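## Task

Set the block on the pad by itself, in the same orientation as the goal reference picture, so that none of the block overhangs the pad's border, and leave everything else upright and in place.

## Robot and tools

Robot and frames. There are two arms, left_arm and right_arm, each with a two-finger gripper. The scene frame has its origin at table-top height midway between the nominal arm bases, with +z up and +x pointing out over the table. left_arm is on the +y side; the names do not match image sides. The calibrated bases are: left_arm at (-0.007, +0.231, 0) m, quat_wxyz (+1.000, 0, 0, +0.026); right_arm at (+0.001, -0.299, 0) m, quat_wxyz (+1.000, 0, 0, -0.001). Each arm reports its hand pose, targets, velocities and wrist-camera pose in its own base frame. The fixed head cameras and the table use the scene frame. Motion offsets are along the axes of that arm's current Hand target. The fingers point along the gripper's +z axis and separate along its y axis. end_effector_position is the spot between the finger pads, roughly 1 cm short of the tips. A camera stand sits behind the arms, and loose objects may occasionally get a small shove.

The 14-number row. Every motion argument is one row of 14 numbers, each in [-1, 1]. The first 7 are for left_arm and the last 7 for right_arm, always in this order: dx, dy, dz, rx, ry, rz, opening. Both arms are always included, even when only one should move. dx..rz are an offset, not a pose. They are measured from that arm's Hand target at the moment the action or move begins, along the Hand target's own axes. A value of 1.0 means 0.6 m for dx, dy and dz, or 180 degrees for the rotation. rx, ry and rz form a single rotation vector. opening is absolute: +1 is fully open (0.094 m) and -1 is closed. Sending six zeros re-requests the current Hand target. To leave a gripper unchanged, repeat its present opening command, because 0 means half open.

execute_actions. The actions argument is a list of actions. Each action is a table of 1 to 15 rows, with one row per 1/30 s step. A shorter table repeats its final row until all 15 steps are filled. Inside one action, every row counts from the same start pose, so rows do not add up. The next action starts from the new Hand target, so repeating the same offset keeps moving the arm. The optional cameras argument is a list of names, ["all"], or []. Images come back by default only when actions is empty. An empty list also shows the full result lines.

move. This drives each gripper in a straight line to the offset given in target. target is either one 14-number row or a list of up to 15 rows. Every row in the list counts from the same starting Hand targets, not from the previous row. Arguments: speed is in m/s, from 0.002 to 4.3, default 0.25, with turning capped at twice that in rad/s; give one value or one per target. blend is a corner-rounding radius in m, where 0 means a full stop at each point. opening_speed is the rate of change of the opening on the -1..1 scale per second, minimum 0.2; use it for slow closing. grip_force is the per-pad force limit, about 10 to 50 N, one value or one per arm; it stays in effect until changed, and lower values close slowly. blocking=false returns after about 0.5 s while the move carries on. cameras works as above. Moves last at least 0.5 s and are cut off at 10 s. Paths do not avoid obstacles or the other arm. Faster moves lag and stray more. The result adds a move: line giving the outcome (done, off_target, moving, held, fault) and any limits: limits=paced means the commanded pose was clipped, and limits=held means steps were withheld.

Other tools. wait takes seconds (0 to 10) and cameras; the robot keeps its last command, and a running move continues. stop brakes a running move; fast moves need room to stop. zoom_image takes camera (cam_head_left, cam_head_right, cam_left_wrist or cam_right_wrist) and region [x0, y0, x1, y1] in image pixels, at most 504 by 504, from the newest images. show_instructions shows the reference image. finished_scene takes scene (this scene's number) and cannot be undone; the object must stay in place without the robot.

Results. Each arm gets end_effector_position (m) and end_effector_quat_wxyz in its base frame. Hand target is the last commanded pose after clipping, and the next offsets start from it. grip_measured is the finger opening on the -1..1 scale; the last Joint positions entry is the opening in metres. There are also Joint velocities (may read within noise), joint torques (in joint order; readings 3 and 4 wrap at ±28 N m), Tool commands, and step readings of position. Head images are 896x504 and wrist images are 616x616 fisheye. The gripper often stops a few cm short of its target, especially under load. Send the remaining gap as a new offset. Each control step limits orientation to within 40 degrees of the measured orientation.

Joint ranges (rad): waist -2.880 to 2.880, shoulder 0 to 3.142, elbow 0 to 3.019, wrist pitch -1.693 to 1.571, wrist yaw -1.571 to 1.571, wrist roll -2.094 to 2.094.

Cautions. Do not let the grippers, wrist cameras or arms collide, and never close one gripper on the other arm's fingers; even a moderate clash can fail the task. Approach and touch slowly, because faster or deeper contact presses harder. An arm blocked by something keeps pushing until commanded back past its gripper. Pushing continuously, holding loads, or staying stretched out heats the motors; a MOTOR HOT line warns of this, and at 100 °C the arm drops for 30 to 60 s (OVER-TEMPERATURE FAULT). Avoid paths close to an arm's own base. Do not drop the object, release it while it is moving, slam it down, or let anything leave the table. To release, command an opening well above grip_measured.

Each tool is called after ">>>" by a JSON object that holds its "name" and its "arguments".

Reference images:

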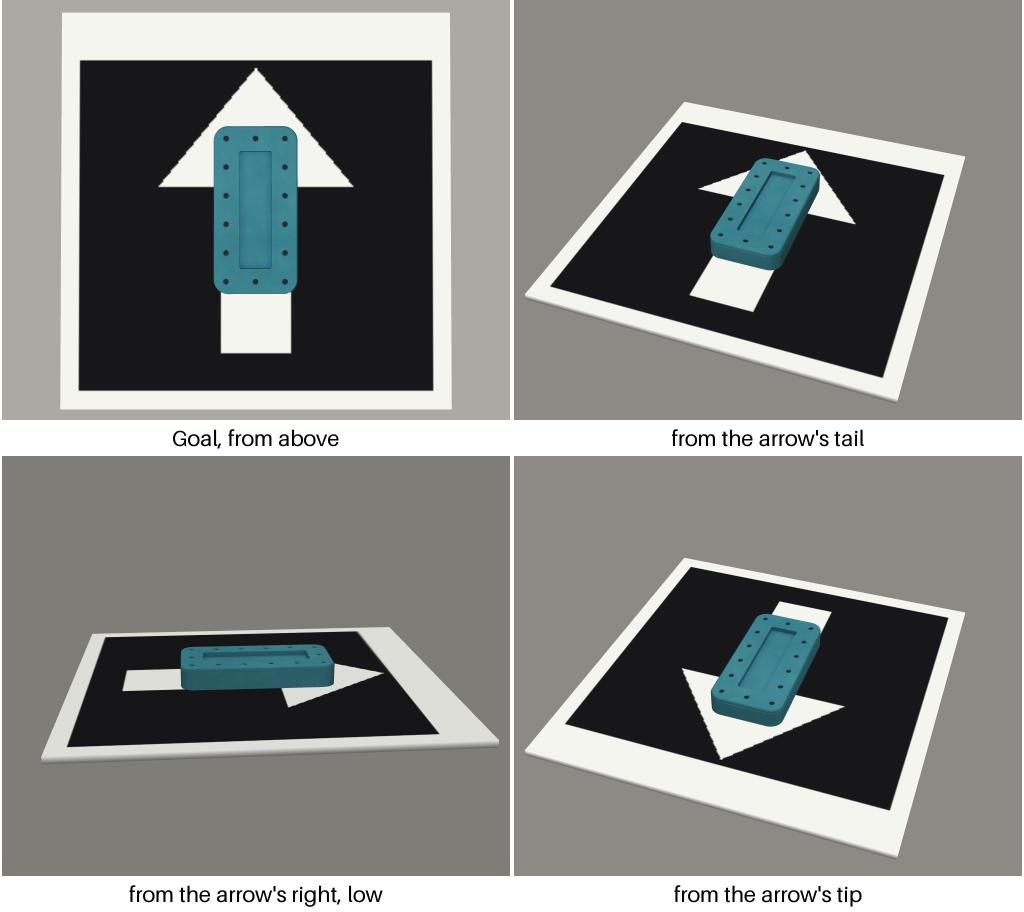

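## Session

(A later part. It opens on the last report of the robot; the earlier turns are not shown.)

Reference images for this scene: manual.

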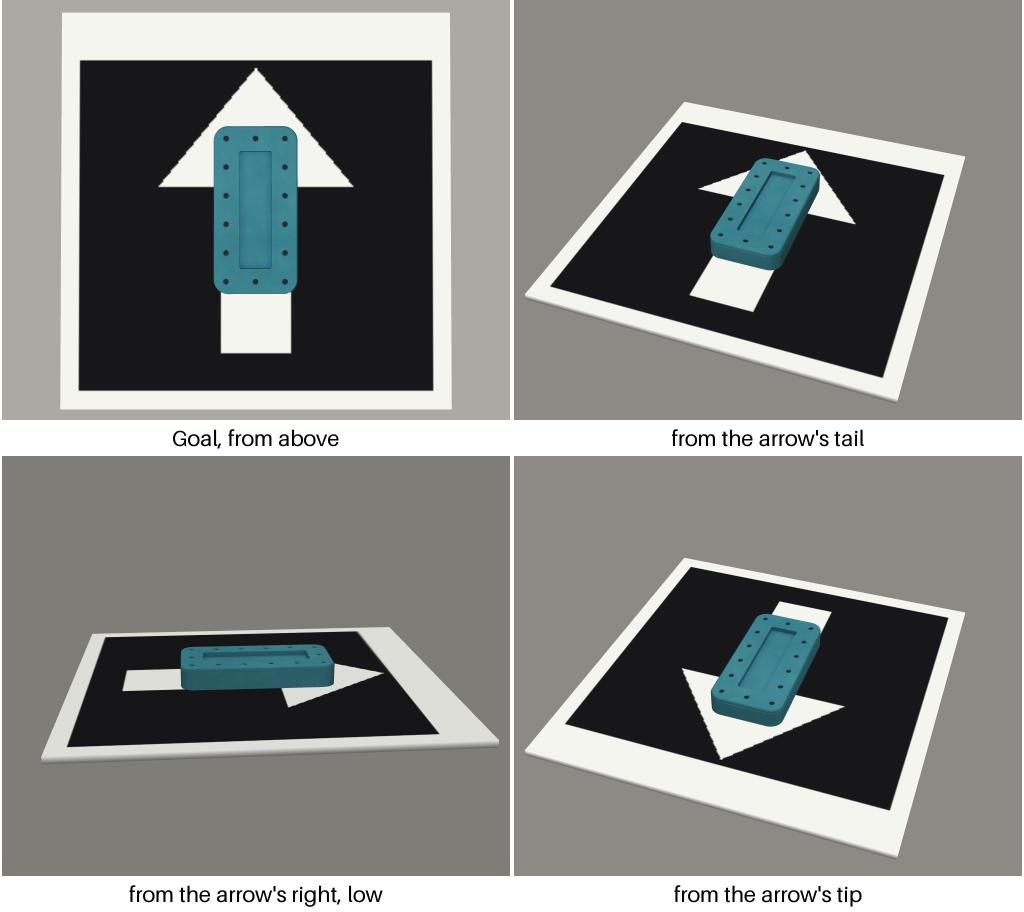

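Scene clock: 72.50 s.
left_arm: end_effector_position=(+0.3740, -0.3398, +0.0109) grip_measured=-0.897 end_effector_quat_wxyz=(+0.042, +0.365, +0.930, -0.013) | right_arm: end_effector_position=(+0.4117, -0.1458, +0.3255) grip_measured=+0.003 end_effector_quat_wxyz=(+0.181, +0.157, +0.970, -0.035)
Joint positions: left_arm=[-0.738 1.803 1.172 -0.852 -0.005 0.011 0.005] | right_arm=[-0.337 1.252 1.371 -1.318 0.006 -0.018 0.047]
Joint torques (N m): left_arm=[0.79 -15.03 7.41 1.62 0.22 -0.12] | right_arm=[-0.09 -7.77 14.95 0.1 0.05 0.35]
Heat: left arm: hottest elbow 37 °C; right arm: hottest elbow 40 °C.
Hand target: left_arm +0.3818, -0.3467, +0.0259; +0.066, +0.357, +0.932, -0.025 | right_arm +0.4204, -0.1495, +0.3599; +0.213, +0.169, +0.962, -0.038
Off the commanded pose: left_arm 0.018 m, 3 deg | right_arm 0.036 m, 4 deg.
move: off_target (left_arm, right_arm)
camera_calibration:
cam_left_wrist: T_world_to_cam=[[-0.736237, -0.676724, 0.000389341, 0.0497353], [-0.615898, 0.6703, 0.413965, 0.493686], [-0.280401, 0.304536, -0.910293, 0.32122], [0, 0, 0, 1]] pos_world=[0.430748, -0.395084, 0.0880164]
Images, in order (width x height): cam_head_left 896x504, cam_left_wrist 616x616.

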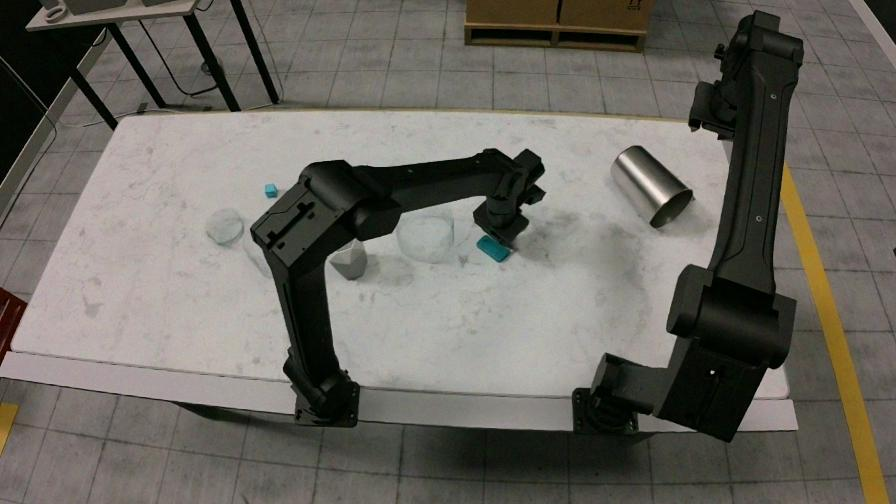

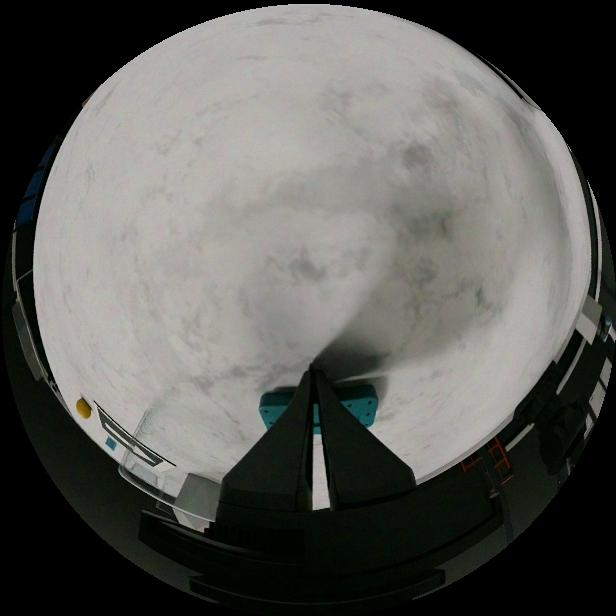

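>>> {"name": "move", "arguments": {"target": [-0.0258,0,-0.1819,0,0,0,-0.9, 0,0,0,0,0,0,0], "speed": 0.2, "cameras": ["cam_left_wrist"]}}

>>> {"name": "zoom_image", "arguments": {"camera": "cam_left_wrist", "region": [220, 280, 420, 440]}}

Scene clock: 74.00 s.
left_arm: end_effector_position=(+0.3701, -0.3362, +0.1149) grip_measured=-0.897 end_effector_quat_wxyz=(+0.045, +0.365, +0.930, -0.015) | right_arm: end_effector_position=(+0.4117, -0.1458, +0.3255) grip_measured=+0.003 end_effector_quat_wxyz=(+0.181, +0.157, +0.970, -0.035)
Joint positions: left_arm=[-0.738 1.655 1.278 -1.099 -0.005 0.011 0.005] | right_arm=[-0.337 1.252 1.371 -1.318 0.006 -0.018 0.047]
Joint torques (N m): left_arm=[0.79 -12.92 11.56 0.38 0.22 -0.12] | right_arm=[-0.03 -7 14.9 0.23 0.05 0.38]
Heat: left arm: hottest elbow 37 °C; right arm: hottest elbow 40 °C.
Hand target: left_arm +0.3817, -0.3467, +0.1361; +0.066, +0.357, +0.932, -0.025 | right_arm +0.4204, -0.1495, +0.3599; +0.213, +0.169, +0.962, -0.038
Off the commanded pose: left_arm 0.026 m, 3 deg | right_arm 0.036 m, 4 deg.
move: off_target (left_arm, right_arm)
camera_calibration:
cam_left_wrist: T_world_to_cam=[[-0.736229, -0.676733, -0.000245627, 0.0493507], [-0.618202, 0.672405, 0.40706, 0.448187], [-0.275306, 0.299841, -0.913401, 0.410607], [0, 0, 0, 1]] pos_world=[0.426446, -0.391083, 0.192623]
Images, in order (width x height): cam_left_wrist 616x616.

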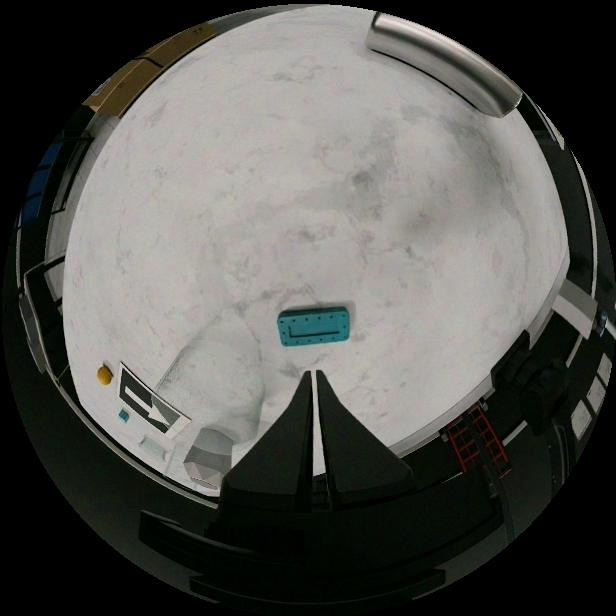

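Scaled by 2.520 from the camera's 616x616 image, which has a finer 880x880 frame.

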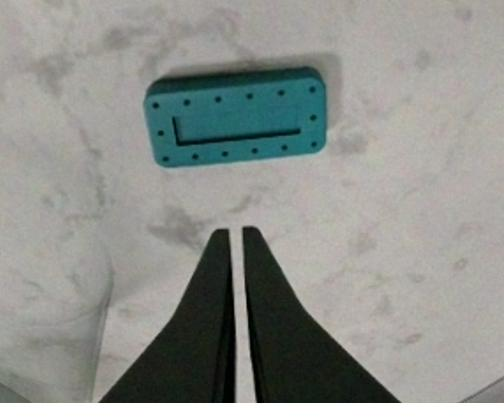

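>>> {"name": "move", "arguments": {"target": [0.0687,0,0.1438,0,0,0,0.75, 0,0,0,0,0,0,0], "speed": 0.2, "opening_speed": 2, "cameras": ["cam_left_wrist"]}}

>>> {"name": "zoom_image", "arguments": {"camera": "cam_left_wrist", "region": [220, 280, 420, 440]}}

Scene clock: 76.10 s.
left_arm: end_effector_position=(+0.3537, -0.3209, +0.0449) grip_measured=+0.747 end_effector_quat_wxyz=(+0.056, +0.366, +0.929, -0.018) | right_arm: end_effector_position=(+0.4117, -0.1458, +0.3255) grip_measured=+0.003 end_effector_quat_wxyz=(+0.181, +0.157, +0.970, -0.035)
Joint positions: left_arm=[-0.738 1.674 1.095 -0.873 -0.006 0.013 0.082] | right_arm=[-0.337 1.252 1.371 -1.318 0.006 -0.018 0.047]
Joint torques (N m): left_arm=[0.85 -11.34 8.25 1.61 0.21 -0.13] | right_arm=[0.38 -7.94 14.89 0.28 0.04 0.39]
Heat: left arm: hottest elbow 37 °C; right arm: hottest elbow 41 °C.
Hand target: left_arm +0.3604, -0.3275, +0.0449; +0.066, +0.357, +0.932, -0.025 | right_arm +0.4204, -0.1495, +0.3599; +0.213, +0.169, +0.962, -0.038
Off the commanded pose: left_arm 0.009 m, 2 deg | right_arm 0.036 m, 4 deg.
move: off_target (right_arm)
camera_calibration:
cam_left_wrist: T_world_to_cam=[[-0.73711, -0.675761, -0.00402481, 0.048378], [-0.624496, 0.67889, 0.386152, 0.461511], [-0.258214, 0.28715, -0.922426, 0.327896], [0, 0, 0, 1]] pos_world=[0.408539, -0.374779, 0.124441]
Images, in order (width x height): cam_left_wrist 616x616.

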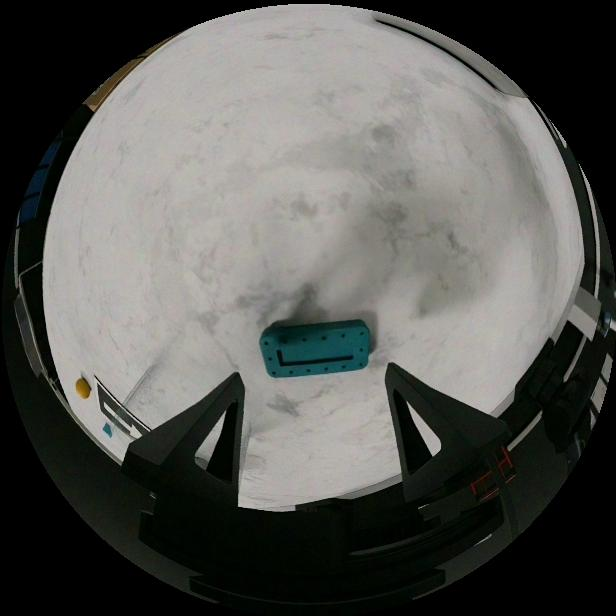

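Scaled by 2.520 from the camera's 616x616 image, which has a finer 880x880 frame.

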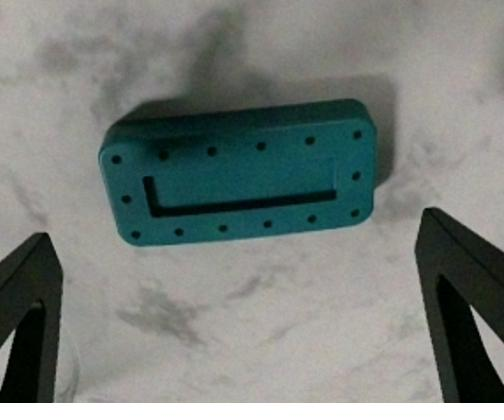

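>>> {"name": "move", "arguments": {"target": [[0.0074,0,0.0519,0,0,-0.0178,0.75, 0,0,0,0,0,0,0],[0.0074,0,0.0519,0,0,-0.0178,0.15, 0,0,0,0,0,0,0]], "speed": 0.12, "opening_speed": 0.9, "cameras": ["cam_left_wrist"]}}

Scene clock: 78.90 s.
left_arm: end_effector_position=(+0.3542, -0.3225, +0.0149) grip_measured=+0.440 end_effector_quat_wxyz=(+0.056, +0.341, +0.938, -0.022) | right_arm: end_effector_position=(+0.4117, -0.1458, +0.3255) grip_measured=+0.003 end_effector_quat_wxyz=(+0.181, +0.157, +0.970, -0.035)
Joint positions: left_arm=[-0.738 1.724 1.066 -0.792 -0.001 -0.041 0.068] | right_arm=[-0.337 1.252 1.371 -1.318 0.006 -0.018 0.047]
Joint torques (N m): left_arm=[0.73 -11.28 7.57 1.68 0.2 -0.14] | right_arm=[-0.21 -7.77 14.8 0.13 0.04 0.33]
Heat: left arm: hottest elbow 37 °C; right arm: hottest elbow 41 °C.
Hand target: left_arm +0.3604, -0.3275, +0.0134; +0.065, +0.330, +0.941, -0.027 | right_arm +0.4204, -0.1495, +0.3599; +0.213, +0.169, +0.962, -0.038
Off the commanded pose: left_arm 0.008 m, 2 deg | right_arm 0.036 m, 4 deg.
move: off_target (right_arm)
camera_calibration:
cam_left_wrist: T_world_to_cam=[[-0.700468, -0.713652, 0.00673318, 0.0222063], [-0.657578, 0.64904, 0.382541, 0.476582], [-0.277371, 0.26353, -0.923914, 0.300032], [0, 0, 0, 1]] pos_world=[0.412165, -0.372541, 0.0947425]
Images, in order (width x height): cam_left_wrist 616x616.

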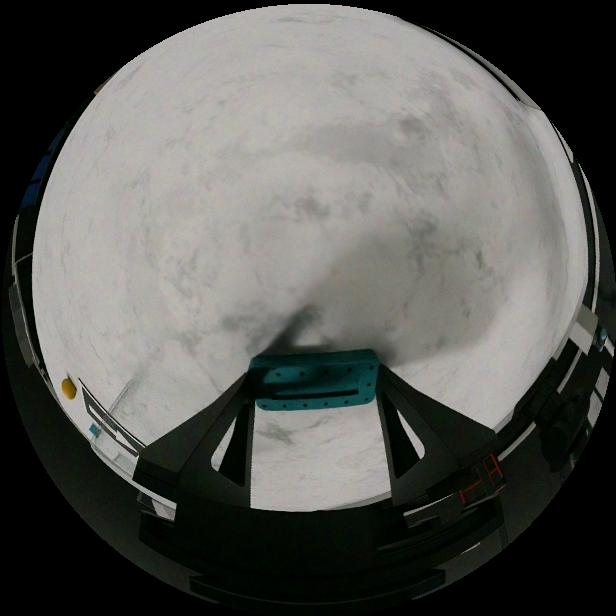

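>>> {"name": "move", "arguments": {"target": [[-0.0397,-0.0022,-0.2802,0,0,0,0.15, 0,0,0,0,0,0,0],[0.2283,0.602,-0.334,0.0357,0.0077,0.2915,0.15, 0,0,0,0,0,0,0]], "speed": [0.2,0.4], "blend": [0.04,0], "cameras": ["cam_left_wrist","cam_head_left"]}}

Scene clock: 82.97 s.
left_arm: end_effector_position=(+0.4388, +0.0569, +0.1711) grip_measured=+0.440 end_effector_quat_wxyz=(+0.024, +0.706, +0.705, -0.058) | right_arm: end_effector_position=(+0.4117, -0.1458, +0.3255) grip_measured=+0.003 end_effector_quat_wxyz=(+0.181, +0.157, +0.970, -0.035)
Joint positions: left_arm=[0.172 1.567 1.324 -1.396 0.106 1.748 0.068] | right_arm=[-0.337 1.252 1.371 -1.318 0.006 -0.018 0.047]
Joint torques (N m): left_arm=[-0.21 -10.4 12.83 -0.06 0.43 0.22] | right_arm=[0.97 -7.24 14.9 0.43 0.04 0.37]
Heat: left arm: hottest elbow 37 °C; right arm: hottest elbow 41 °C.
Hand target: left_arm +0.4593, +0.0578, +0.1900; +0.041, +0.716, +0.696, -0.042 | right_arm +0.4204, -0.1495, +0.3599; +0.213, +0.169, +0.962, -0.038
Off the commanded pose: left_arm 0.028 m, 3 deg | right_arm 0.036 m, 4 deg.
move: off_target (left_arm, right_arm)
camera_calibration:
cam_left_wrist: T_world_to_cam=[[-0.995153, 0.0831683, 0.0524787, 0.427392], [0.0969785, 0.91848, 0.383393, -0.120325], [-0.0163144, 0.386624, -0.922093, 0.245887], [0, 0, 0, 1]] pos_world=[0.441001, -0.020095, 0.250434]
Images, in order (width x height): cam_head_left 896x504, cam_left_wrist 616x616.

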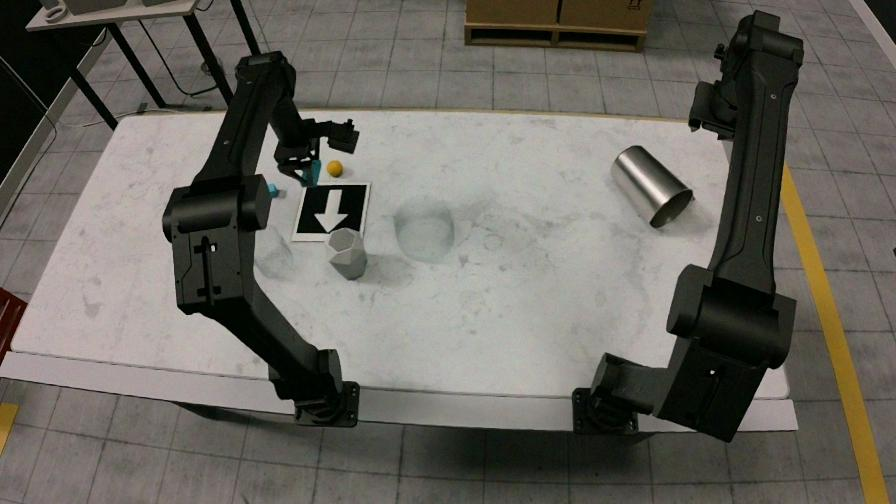

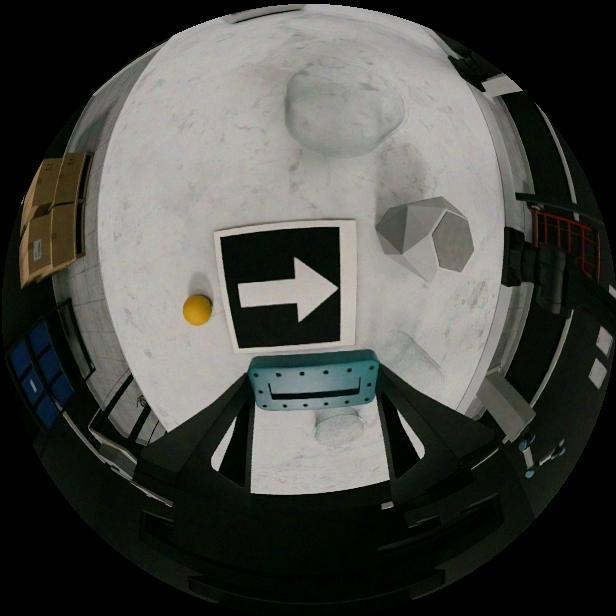

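>>> {"name": "move", "arguments": {"target": [0.0235,0.0067,0.241,0,-0.0167,0.008,0.15, 0,0,0,0,0,0,0], "speed": 0.2, "cameras": ["cam_left_wrist"]}}

Scene clock: 84.97 s.
left_arm: end_effector_position=(+0.4546, +0.0508, +0.0430) grip_measured=+0.440 end_effector_quat_wxyz=(+0.048, +0.718, +0.691, -0.069) | right_arm: end_effector_position=(+0.4117, -0.1458, +0.3255) grip_measured=+0.003 end_effector_quat_wxyz=(+0.181, +0.157, +0.970, -0.035)
Joint positions: left_arm=[0.172 1.731 1.165 -1.065 0.157 1.786 0.068] | right_arm=[-0.337 1.252 1.371 -1.318 0.006 -0.018 0.047]
Joint torques (N m): left_arm=[0.62 -11.99 7.82 0.92 0.48 0.24] | right_arm=[0.44 -7.24 14.99 0.28 0.04 0.37]
Heat: left arm: hottest elbow 37 °C; right arm: hottest elbow 41 °C.
Hand target: left_arm +0.4633, +0.0546, +0.0447; +0.060, +0.723, +0.686, -0.060 | right_arm +0.4204, -0.1495, +0.3599; +0.213, +0.169, +0.962, -0.038
Off the commanded pose: left_arm 0.010 m, 2 deg | right_arm 0.036 m, 4 deg.
move: off_target (right_arm)
camera_calibration:
cam_left_wrist: T_world_to_cam=[[-0.99248, 0.119626, 0.025961, 0.448342], [0.121308, 0.932774, 0.339435, -0.0770149], [0.0163894, 0.340032, -0.940271, 0.118767], [0, 0, 0, 1]] pos_world=[0.452366, -0.0221802, 0.126175]
Images, in order (width x height): cam_left_wrist 616x616.

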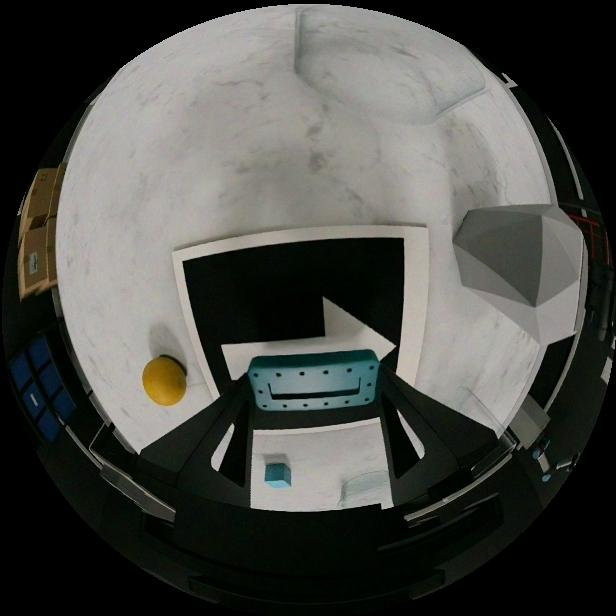

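>>> {"name": "move", "arguments": {"target": [[0.0117,-0.0005,0.0378,0,0,0,0.15, 0,0,0,0,0,0,0]], "speed": 0.06, "cameras": ["cam_left_wrist"]}}

>>> {"name": "zoom_image", "arguments": {"camera": "cam_left_wrist", "region": [160, 220, 460, 500]}}

Scene clock: 86.40 s.
left_arm: end_effector_position=(+0.4578, +0.0513, +0.0246) grip_measured=+0.440 end_effector_quat_wxyz=(+0.051, +0.721, +0.688, -0.064) | right_arm: end_effector_position=(+0.4117, -0.1458, +0.3255) grip_measured=+0.003 end_effector_quat_wxyz=(+0.181, +0.157, +0.970, -0.035)
Joint positions: left_arm=[0.172 1.759 1.146 -1.007 0.157 1.792 0.068] | right_arm=[-0.337 1.252 1.371 -1.318 0.006 -0.018 0.047]
Joint torques (N m): left_arm=[1.03 -11.52 7.28 0.96 0.47 0.21] | right_arm=[0.62 -7.65 15.05 0.25 0 0.36]
Heat: left arm: hottest elbow 37 °C; right arm: hottest elbow 41 °C.
Hand target: left_arm +0.4633, +0.0577, +0.0212; +0.060, +0.723, +0.686, -0.060 | right_arm +0.4204, -0.1495, +0.3599; +0.213, +0.169, +0.962, -0.038
Off the commanded pose: left_arm 0.009 m, 1 deg | right_arm 0.036 m, 4 deg.
move: off_target (right_arm)
camera_calibration:
cam_left_wrist: T_world_to_cam=[[-0.991995, 0.125578, 0.01327, 0.451731], [0.122492, 0.931395, 0.34278, -0.0721716], [0.0306861, 0.341662, -0.939322, 0.0944618], [0, 0, 0, 1]] pos_world=[0.454056, -0.0217813, 0.107475]
Images, in order (width x height): cam_left_wrist 616x616.

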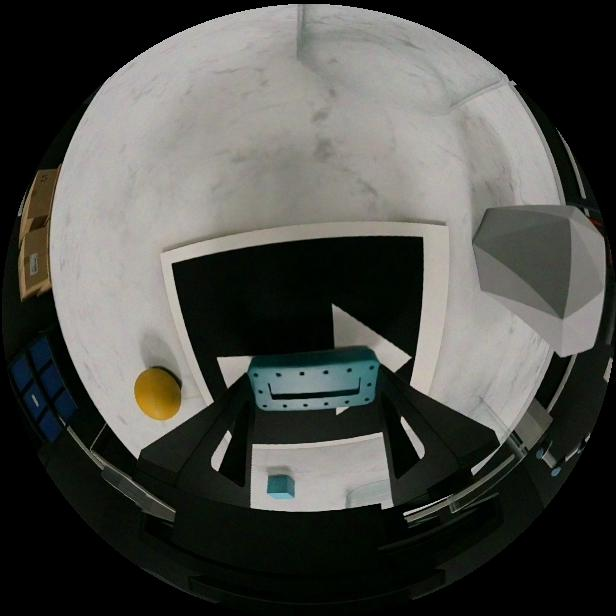

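Scaled by 1.680 from the camera's 616x616 image, which has a finer 880x880 frame.

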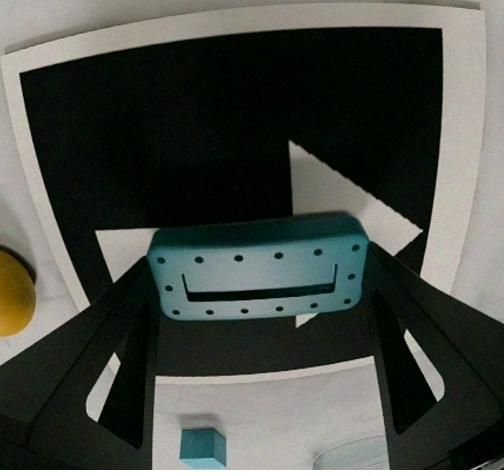

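>>> {"name": "move", "arguments": {"target": [[0.0042,0.0005,0.0085,0,0,0,0.15, 0,0,0,0,0,0,0],[0.0042,0.0005,0.0085,0,0,0,0.15, 0,0,0,0,0,0,0]], "speed": 0.04, "cameras": ["cam_left_wrist"]}}

>>> {"name": "zoom_image", "arguments": {"camera": "cam_left_wrist", "region": [160, 220, 460, 500]}}

Scene clock: 87.70 s.
left_arm: end_effector_position=(+0.4595, +0.0538, +0.0218) grip_measured=+0.440 end_effector_quat_wxyz=(+0.053, +0.720, +0.689, -0.062) | right_arm: end_effector_position=(+0.4117, -0.1458, +0.3255) grip_measured=+0.003 end_effector_quat_wxyz=(+0.181, +0.157, +0.970, -0.035)
Joint positions: left_arm=[0.176 1.765 1.146 -0.996 0.157 1.795 0.068] | right_arm=[-0.337 1.252 1.371 -1.318 0.006 -0.018 0.047]
Joint torques (N m): left_arm=[0.97 -11.22 7.08 0.98 0.47 0.22] | right_arm=[0.15 -7.94 14.71 0.29 0.06 0.35]
Heat: left arm: hottest elbow 37 °C; right arm: hottest elbow 41 °C.
Hand target: left_arm +0.4637, +0.0593, +0.0157; +0.060, +0.723, +0.686, -0.060 | right_arm +0.4204, -0.1495, +0.3599; +0.213, +0.169, +0.962, -0.038
Off the commanded pose: left_arm 0.009 m, 1 deg | right_arm 0.036 m, 4 deg.
move: off_target (right_arm)
camera_calibration:
cam_left_wrist: T_world_to_cam=[[-0.992246, 0.124004, 0.00836605, 0.453452], [0.119289, 0.931304, 0.344155, -0.072305], [0.0348851, 0.342484, -0.938876, 0.0890253], [0, 0, 0, 1]] pos_world=[0.455456, -0.0193815, 0.104674]
Images, in order (width x height): cam_left_wrist 616x616.

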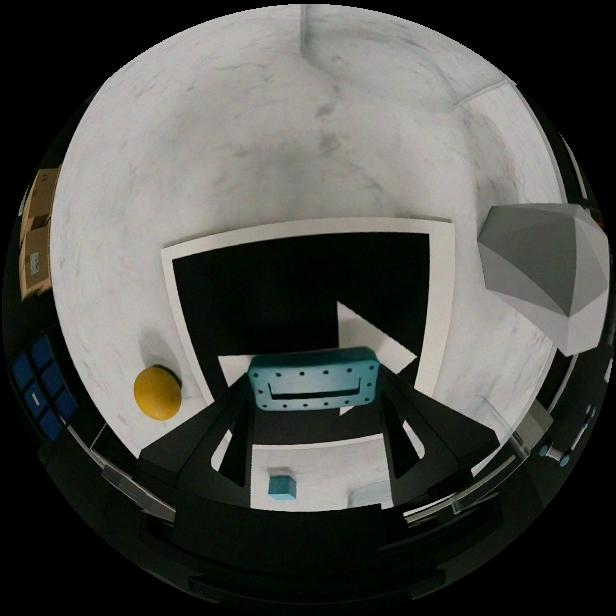

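Scaled by 1.680 from the camera's 616x616 image, which has a finer 880x880 frame.

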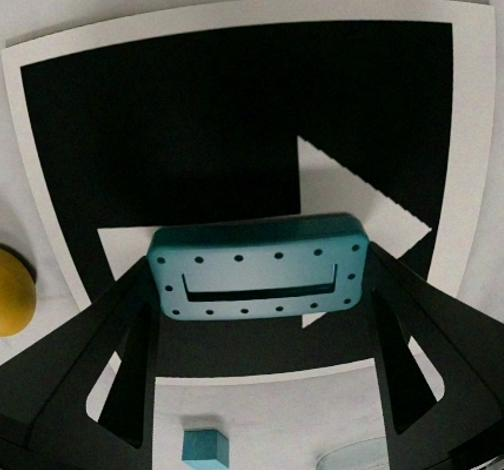

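>>> {"name": "move", "arguments": {"target": [[-0.0017,0,-0.0085,0,0,0,0.15, 0,0,0,0,0,0,0],[-0.0017,0,-0.0085,0,0,0,0.7, 0,0,0,0,0,0,0]], "speed": 0.04, "opening_speed": 0.5, "cameras": ["cam_left_wrist"]}}

>>> {"name": "zoom_image", "arguments": {"camera": "cam_left_wrist", "region": [160, 220, 460, 500]}}

Scene clock: 90.53 s.
left_arm: end_effector_position=(+0.4595, +0.0538, +0.0218) grip_measured=+0.697 end_effector_quat_wxyz=(+0.053, +0.721, +0.688, -0.061) | right_arm: end_effector_position=(+0.4117, -0.1458, +0.3255) grip_measured=+0.003 end_effector_quat_wxyz=(+0.181, +0.157, +0.970, -0.035)
Joint positions: left_arm=[0.176 1.765 1.146 -0.996 0.157 1.797 0.08] | right_arm=[-0.337 1.252 1.371 -1.318 0.006 -0.018 0.047]
Joint torques (N m): left_arm=[0.91 -11.81 7.43 0.46 0.47 0.21] | right_arm=[0.56 -7.53 15.1 0.17 0.05 0.42]
Heat: left arm: hottest elbow 37 °C; right arm: hottest elbow 41 °C.
Hand target: left_arm +0.4637, +0.0591, +0.0209; +0.060, +0.723, +0.686, -0.060 | right_arm +0.4204, -0.1495, +0.3599; +0.213, +0.169, +0.962, -0.038
Off the commanded pose: left_arm 0.007 m, 1 deg | right_arm 0.036 m, 4 deg.
move: off_target (right_arm)
camera_calibration:
cam_left_wrist: T_world_to_cam=[[-0.99205, 0.125585, 0.00808954, 0.453222], [0.12068, 0.931134, 0.344131, -0.0729148], [0.0356852, 0.342371, -0.938887, 0.0886671], [0, 0, 0, 1]] pos_world=[0.455254, -0.0193816, 0.104674]
Images, in order (width x height): cam_left_wrist 616x616.

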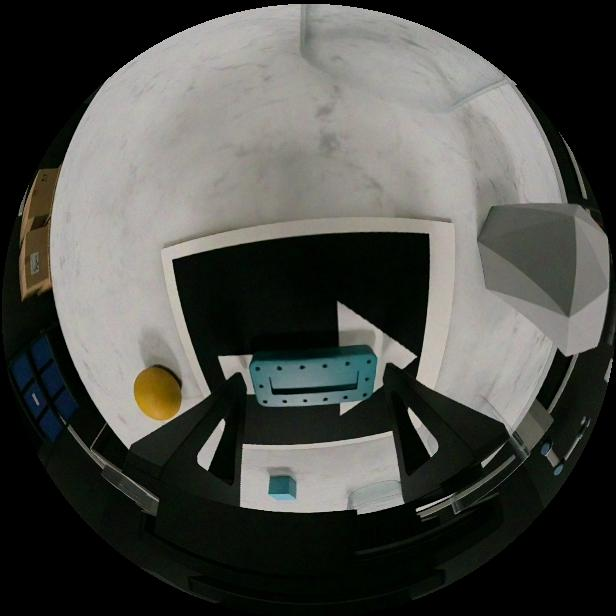

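Scaled by 1.680 from the camera's 616x616 image, which has a finer 880x880 frame.

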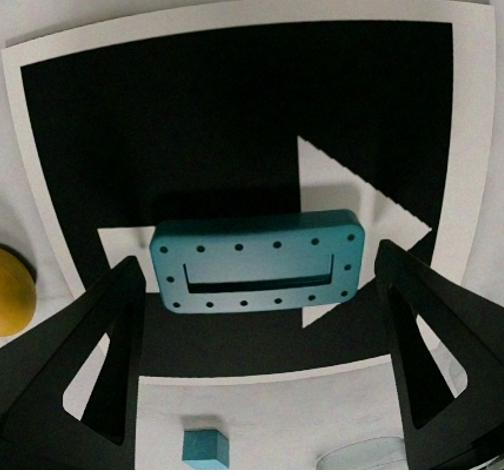

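>>> {"name": "move", "arguments": {"target": [-0.0423,0.001,-0.2467,0,0,0,0.7, 0,0,0,0,0,0,0], "speed": 0.2, "cameras": ["all"]}}

>>> {"name": "zoom_image", "arguments": {"camera": "cam_left_wrist", "region": [200, 200, 380, 380]}}

Scene clock: 92.13 s.
left_arm: end_effector_position=(+0.4525, +0.0525, +0.1492) grip_measured=+0.697 end_effector_quat_wxyz=(+0.044, +0.720, +0.689, -0.075) | right_arm: end_effector_position=(+0.4117, -0.1458, +0.3255) grip_measured=+0.003 end_effector_quat_wxyz=(+0.181, +0.157, +0.970, -0.035)
Joint positions: left_arm=[0.176 1.619 1.324 -1.352 0.157 1.797 0.08] | right_arm=[-0.337 1.252 1.371 -1.318 0.006 -0.018 0.047]
Joint torques (N m): left_arm=[1.03 -12.57 11.52 -0.13 0.45 0.22] | right_arm=[0.09 -8.29 14.87 0.01 0.04 0.39]
Heat: left arm: hottest elbow 37 °C; right arm: hottest elbow 42 °C.
Hand target: left_arm +0.4637, +0.0593, +0.1711; +0.060, +0.723, +0.686, -0.060 | right_arm +0.4204, -0.1495, +0.3599; +0.213, +0.169, +0.962, -0.038
Off the commanded pose: left_arm 0.025 m, 3 deg | right_arm 0.036 m, 4 deg.
move: off_target (left_arm, right_arm)
camera_calibration:
cam_left_wrist: T_world_to_cam=[[-0.991311, 0.125659, 0.0388942, 0.440538], [0.131413, 0.933055, 0.334873, -0.118318], [0.00578926, 0.337074, -0.94146, 0.223153], [0, 0, 0, 1]] pos_world=[0.450966, -0.0201794, 0.232577]
cam_right_wrist: T_world_to_cam=[[-0.38903, -0.921022, 0.0193692, 0.0199052], [-0.914689, 0.388684, 0.110764, 0.441329], [-0.109544, 0.0253735, -0.993658, 0.476698], [0, 0, 0, 1]] pos_world=[0.463642, -0.1653, 0.424406]

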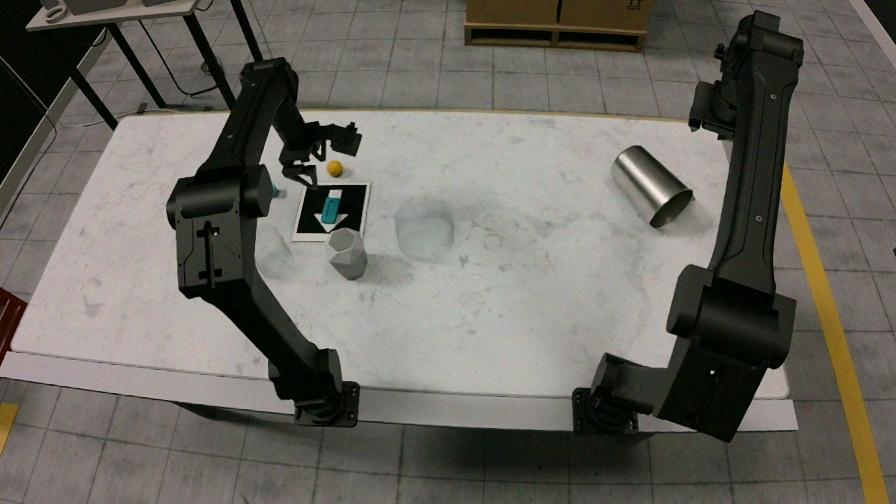

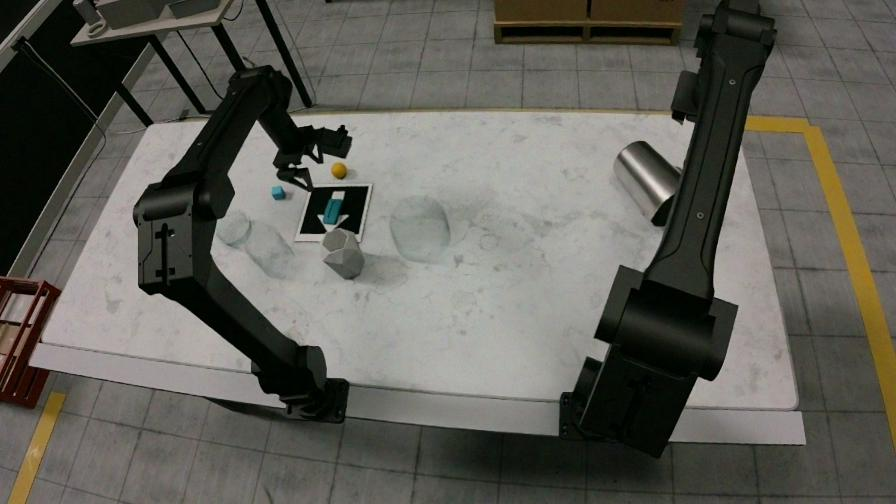

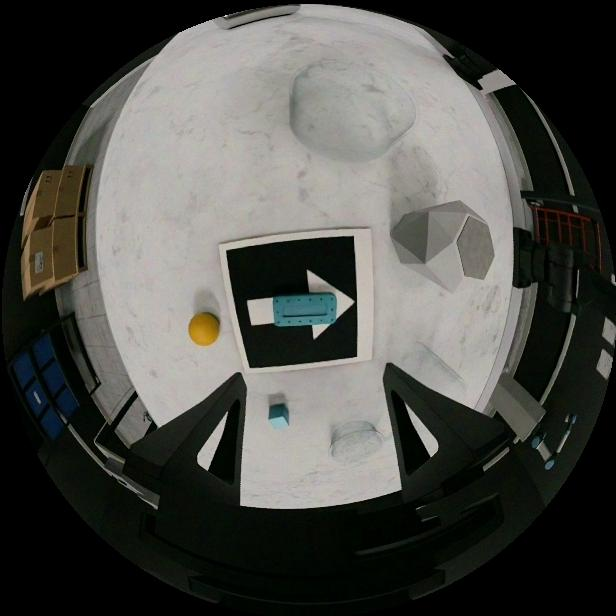

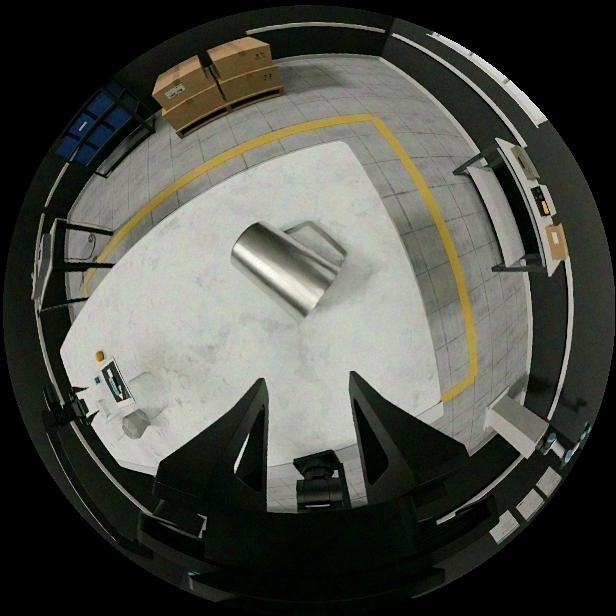

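Scaled by 2.800 from the camera's 616x616 image, which has a finer 880x880 frame.

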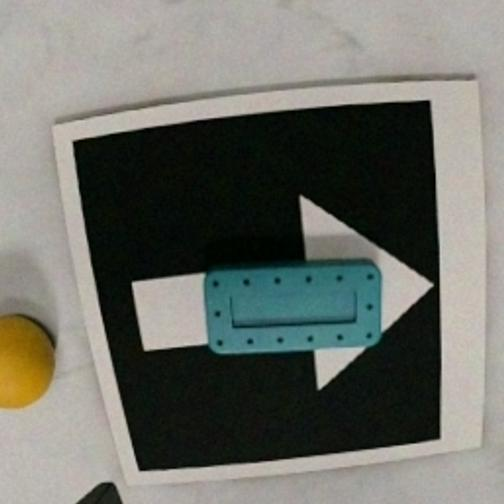

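>>> {"name": "finished_scene", "arguments": {"scene": 2}}

The scene is finished: the task was done.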